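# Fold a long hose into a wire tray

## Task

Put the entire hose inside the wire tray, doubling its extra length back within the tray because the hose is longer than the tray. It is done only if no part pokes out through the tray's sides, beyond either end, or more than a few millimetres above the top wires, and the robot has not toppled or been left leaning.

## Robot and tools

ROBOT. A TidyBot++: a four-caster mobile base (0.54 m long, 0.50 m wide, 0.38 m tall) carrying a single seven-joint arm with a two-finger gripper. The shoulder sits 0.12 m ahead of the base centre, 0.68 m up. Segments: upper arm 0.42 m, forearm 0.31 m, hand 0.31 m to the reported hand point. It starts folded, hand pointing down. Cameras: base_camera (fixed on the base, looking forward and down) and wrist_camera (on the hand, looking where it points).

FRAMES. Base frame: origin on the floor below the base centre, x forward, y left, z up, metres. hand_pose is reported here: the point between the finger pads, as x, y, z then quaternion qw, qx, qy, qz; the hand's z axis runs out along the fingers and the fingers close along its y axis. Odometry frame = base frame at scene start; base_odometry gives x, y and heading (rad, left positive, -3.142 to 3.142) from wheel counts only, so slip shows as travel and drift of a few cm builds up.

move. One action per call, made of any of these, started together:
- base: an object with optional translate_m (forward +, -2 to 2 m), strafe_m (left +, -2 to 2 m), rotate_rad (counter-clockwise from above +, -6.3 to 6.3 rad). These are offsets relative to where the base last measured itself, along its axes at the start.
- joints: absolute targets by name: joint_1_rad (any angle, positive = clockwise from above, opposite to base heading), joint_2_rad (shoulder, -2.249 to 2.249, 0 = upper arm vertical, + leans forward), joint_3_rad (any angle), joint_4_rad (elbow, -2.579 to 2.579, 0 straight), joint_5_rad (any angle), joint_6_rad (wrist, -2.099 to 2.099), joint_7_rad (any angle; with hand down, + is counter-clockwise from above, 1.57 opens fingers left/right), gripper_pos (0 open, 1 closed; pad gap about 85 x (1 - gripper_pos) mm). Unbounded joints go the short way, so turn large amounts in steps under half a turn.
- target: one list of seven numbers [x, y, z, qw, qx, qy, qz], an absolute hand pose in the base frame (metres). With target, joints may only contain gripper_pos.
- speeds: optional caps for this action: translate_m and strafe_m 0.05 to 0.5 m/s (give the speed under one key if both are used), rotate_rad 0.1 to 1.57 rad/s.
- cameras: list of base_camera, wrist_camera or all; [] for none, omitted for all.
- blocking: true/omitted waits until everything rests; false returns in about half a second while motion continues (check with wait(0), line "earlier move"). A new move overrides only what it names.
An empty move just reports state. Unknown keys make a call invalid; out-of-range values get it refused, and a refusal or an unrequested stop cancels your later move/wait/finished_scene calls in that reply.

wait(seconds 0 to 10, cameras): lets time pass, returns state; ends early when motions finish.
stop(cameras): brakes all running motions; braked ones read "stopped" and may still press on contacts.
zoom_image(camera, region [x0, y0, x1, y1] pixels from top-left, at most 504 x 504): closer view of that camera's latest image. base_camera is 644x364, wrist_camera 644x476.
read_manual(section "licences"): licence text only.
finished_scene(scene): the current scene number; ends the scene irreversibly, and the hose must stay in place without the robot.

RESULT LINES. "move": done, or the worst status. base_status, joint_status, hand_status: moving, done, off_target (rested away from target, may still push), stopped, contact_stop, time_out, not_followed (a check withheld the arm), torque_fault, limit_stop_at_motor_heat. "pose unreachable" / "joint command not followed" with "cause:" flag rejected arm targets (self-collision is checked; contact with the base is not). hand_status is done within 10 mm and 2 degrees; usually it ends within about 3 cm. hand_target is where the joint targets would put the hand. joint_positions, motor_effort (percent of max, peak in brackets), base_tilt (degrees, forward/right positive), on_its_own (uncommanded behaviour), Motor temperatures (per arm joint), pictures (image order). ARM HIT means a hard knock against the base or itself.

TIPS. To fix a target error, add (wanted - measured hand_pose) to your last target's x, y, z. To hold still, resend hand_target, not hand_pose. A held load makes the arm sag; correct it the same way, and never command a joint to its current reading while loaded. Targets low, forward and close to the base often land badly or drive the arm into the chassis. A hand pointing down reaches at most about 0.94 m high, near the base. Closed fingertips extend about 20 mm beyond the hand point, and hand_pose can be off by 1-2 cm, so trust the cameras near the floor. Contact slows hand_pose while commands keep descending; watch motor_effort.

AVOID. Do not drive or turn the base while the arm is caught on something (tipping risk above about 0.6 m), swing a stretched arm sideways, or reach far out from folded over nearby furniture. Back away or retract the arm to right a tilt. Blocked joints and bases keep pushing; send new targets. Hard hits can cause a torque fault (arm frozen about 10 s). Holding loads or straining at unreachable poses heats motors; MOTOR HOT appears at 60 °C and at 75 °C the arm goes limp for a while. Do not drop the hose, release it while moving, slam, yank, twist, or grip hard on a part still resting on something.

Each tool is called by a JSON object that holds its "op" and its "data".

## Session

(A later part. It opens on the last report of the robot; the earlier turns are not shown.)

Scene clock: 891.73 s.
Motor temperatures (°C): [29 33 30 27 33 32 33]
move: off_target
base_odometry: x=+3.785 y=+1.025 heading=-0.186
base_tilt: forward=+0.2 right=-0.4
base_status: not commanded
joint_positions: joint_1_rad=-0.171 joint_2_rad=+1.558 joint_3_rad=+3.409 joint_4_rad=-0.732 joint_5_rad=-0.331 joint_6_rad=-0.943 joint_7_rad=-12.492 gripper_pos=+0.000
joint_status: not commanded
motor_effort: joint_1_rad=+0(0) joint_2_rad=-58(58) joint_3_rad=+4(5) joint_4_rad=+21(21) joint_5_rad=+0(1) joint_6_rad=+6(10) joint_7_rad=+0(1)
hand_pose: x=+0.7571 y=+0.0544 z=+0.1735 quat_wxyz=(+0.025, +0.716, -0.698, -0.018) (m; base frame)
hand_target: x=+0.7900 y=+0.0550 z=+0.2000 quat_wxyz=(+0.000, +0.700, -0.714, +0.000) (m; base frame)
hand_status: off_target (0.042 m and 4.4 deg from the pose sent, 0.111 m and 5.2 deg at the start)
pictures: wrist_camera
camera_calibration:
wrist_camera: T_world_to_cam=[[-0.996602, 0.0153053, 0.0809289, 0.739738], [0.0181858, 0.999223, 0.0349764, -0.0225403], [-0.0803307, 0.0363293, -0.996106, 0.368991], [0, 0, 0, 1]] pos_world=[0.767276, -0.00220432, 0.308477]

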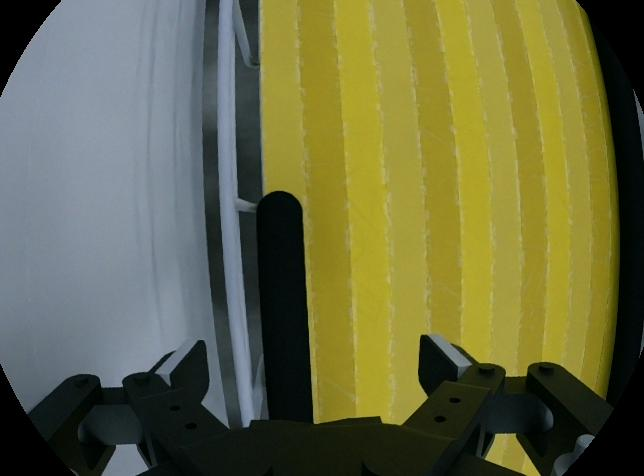

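{"op": "move", "data": {"target": [0.74, 0.06, 0.30, 0, 0.70, -0.714, 0], "cameras": ["wrist_camera"]}}

{"op": "move", "data": {"target": [0.58, 0.20, 0.55, 0, 0.70, -0.714, 0], "cameras": ["wrist_camera"]}}

{"op": "move", "data": {"target": [0.40, 0.0, 0.63, 0, 0.65, 0.76, 0]}}

Scene clock: 895.43 s.
Motor temperatures (°C): [29 33 30 27 33 32 33]
move: off_target
base_odometry: x=+3.785 y=+1.025 heading=-0.186
base_tilt: forward=+0.2 right=-0.4
base_status: not commanded
joint_positions: joint_1_rad=-0.220 joint_2_rad=+1.272 joint_3_rad=+3.433 joint_4_rad=-1.100 joint_5_rad=-0.331 joint_6_rad=-0.905 joint_7_rad=-12.492 gripper_pos=+0.000
joint_status: not commanded
motor_effort: joint_1_rad=+0(1) joint_2_rad=-50(58) joint_3_rad=+5(5) joint_4_rad=+12(21) joint_5_rad=+1(1) joint_6_rad=-1(7) joint_7_rad=-1(2)
hand_pose: x=+0.7120 y=+0.0477 z=+0.2777 quat_wxyz=(+0.043, +0.696, -0.716, -0.021) (m; base frame)
hand_target: x=+0.7400 y=+0.0600 z=+0.3000 quat_wxyz=(+0.000, +0.700, -0.714, +0.000) (m; base frame)
hand_status: off_target (0.038 m and 5.5 deg from the pose sent, 0.128 m and 4.4 deg at the start)
pictures: wrist_camera
camera_calibration:
wrist_camera: T_world_to_cam=[[-0.991646, 0.0704496, 0.10805, 0.672739], [0.0719907, 0.997351, 0.0104244, -0.0500959], [-0.107029, 0.0181159, -0.994091, 0.488693], [0, 0, 0, 1]] pos_world=[0.72303, -0.00628409, 0.413638]

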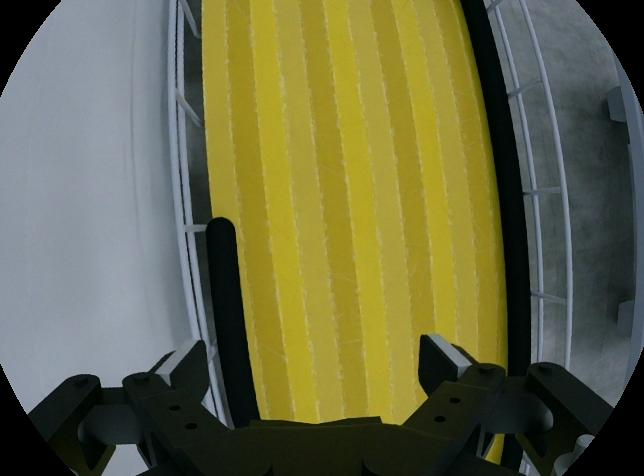

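Scene clock: 897.30 s.
Motor temperatures (°C): [29 33 30 27 33 32 33]
move: off_target
base_odometry: x=+3.785 y=+1.025 heading=-0.186
base_tilt: forward=+0.2 right=-0.4
base_status: not commanded
joint_positions: joint_1_rad=-0.619 joint_2_rad=+0.649 joint_3_rad=+3.488 joint_4_rad=-1.533 joint_5_rad=-0.317 joint_6_rad=-0.974 joint_7_rad=-12.733 gripper_pos=+0.000
joint_status: not commanded
motor_effort: joint_1_rad=+0(2) joint_2_rad=-38(51) joint_3_rad=+3(5) joint_4_rad=+15(16) joint_5_rad=+0(1) joint_6_rad=+0(1) joint_7_rad=+0(1)
hand_pose: x=+0.5934 y=+0.2236 z=+0.5346 quat_wxyz=(-0.028, +0.706, -0.707, -0.017) (m; base frame)
hand_target: x=+0.5800 y=+0.2000 z=+0.5500 quat_wxyz=(+0.000, +0.700, -0.714, +0.000) (m; base frame)
hand_status: off_target (0.031 m and 3.9 deg from the pose sent, 0.339 m and 5.5 deg at the start)
pictures: wrist_camera
camera_calibration:
wrist_camera: T_world_to_cam=[[-0.999152, 0.0406705, 0.00642027, 0.580454], [0.0411323, 0.992957, 0.111109, -0.254209], [-0.00185619, 0.111279, -0.993787, 0.644864], [0, 0, 0, 1]] pos_world=[0.591615, 0.157051, 0.665376]

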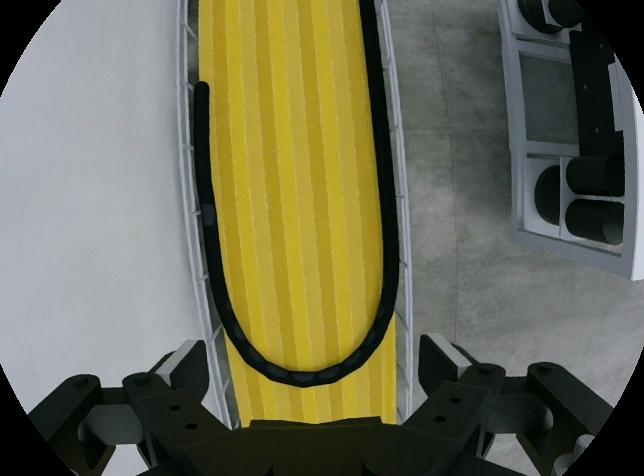

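Scene clock: 900.53 s.
Motor temperatures (°C): [29 33 30 27 33 32 33]
move: off_target
base_odometry: x=+3.785 y=+1.025 heading=-0.186
base_tilt: forward=+0.2 right=-0.4
base_status: not commanded
joint_positions: joint_1_rad=+0.011 joint_2_rad=+0.057 joint_3_rad=+3.139 joint_4_rad=-2.069 joint_5_rad=-0.078 joint_6_rad=-0.980 joint_7_rad=-15.491 gripper_pos=+0.000
joint_status: not commanded
motor_effort: joint_1_rad=+0(1) joint_2_rad=-18(39) joint_3_rad=+1(5) joint_4_rad=+16(17) joint_5_rad=+0(1) joint_6_rad=+0(1) joint_7_rad=-1(1)
hand_pose: x=+0.4216 y=+0.0191 z=+0.6257 quat_wxyz=(+0.007, -0.645, -0.763, -0.037) (m; base frame)
hand_target: x=+0.4000 y=+0.0000 z=+0.6300 quat_wxyz=(+0.000, -0.650, -0.760, +0.000) (m; base frame)
hand_status: off_target (0.029 m and 4.3 deg from the pose sent, 0.311 m and 171.0 deg at the start)
pictures: base_camera, wrist_camera
camera_calibration:
wrist_camera: T_world_to_cam=[[0.990142, 0.12375, 0.0656138, -0.460832], [0.124833, -0.992097, -0.0126585, 0.0259038], [0.0635288, 0.0207245, -0.997765, 0.734489], [0, 0, 0, 1]] pos_world=[0.406394, 0.067505, 0.763412]

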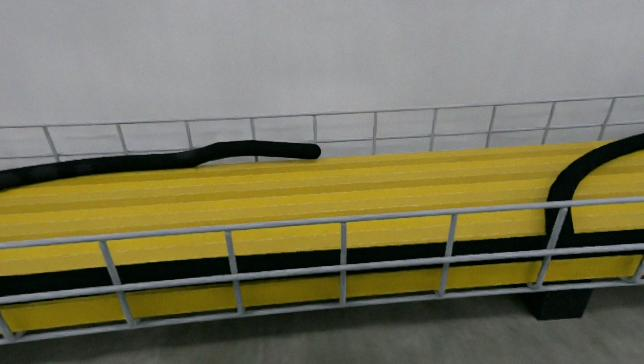

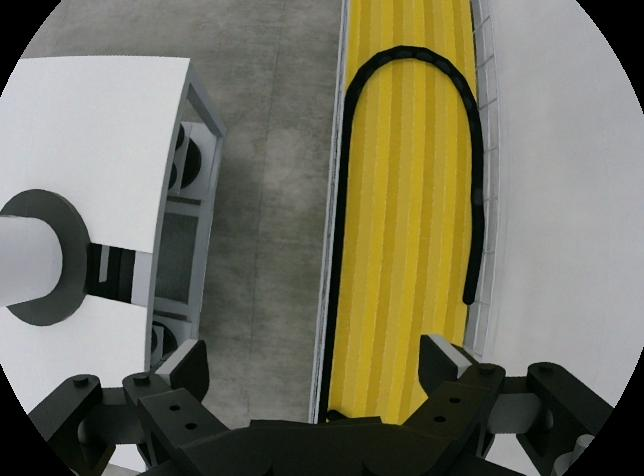

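{"op": "zoom_image", "data": {"camera": "base_camera", "region": [130, 80, 350, 204]}}

{"op": "zoom_image", "data": {"camera": "base_camera", "region": [464, 110, 644, 290]}}

{"op": "zoom_image", "data": {"camera": "wrist_camera", "region": [420, 60, 540, 320]}}

Scaled by 2.291.

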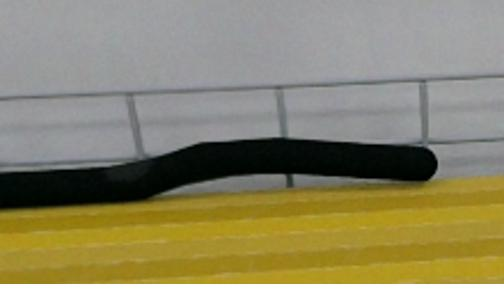

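Scaled by 2.800.

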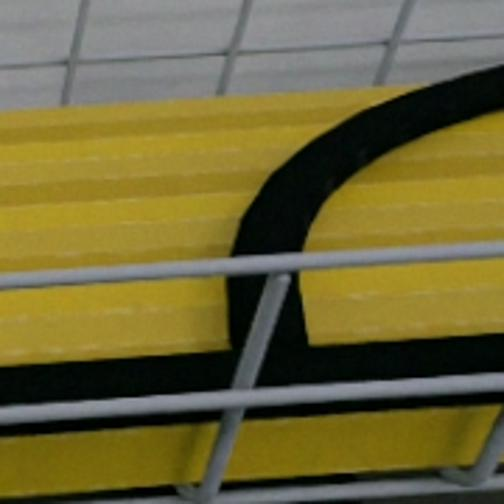

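Scaled by 1.938.

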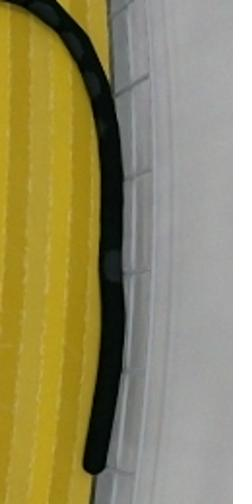

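{"op": "finished_scene", "data": {"scene": 1}}

The scene is finished: the task was done.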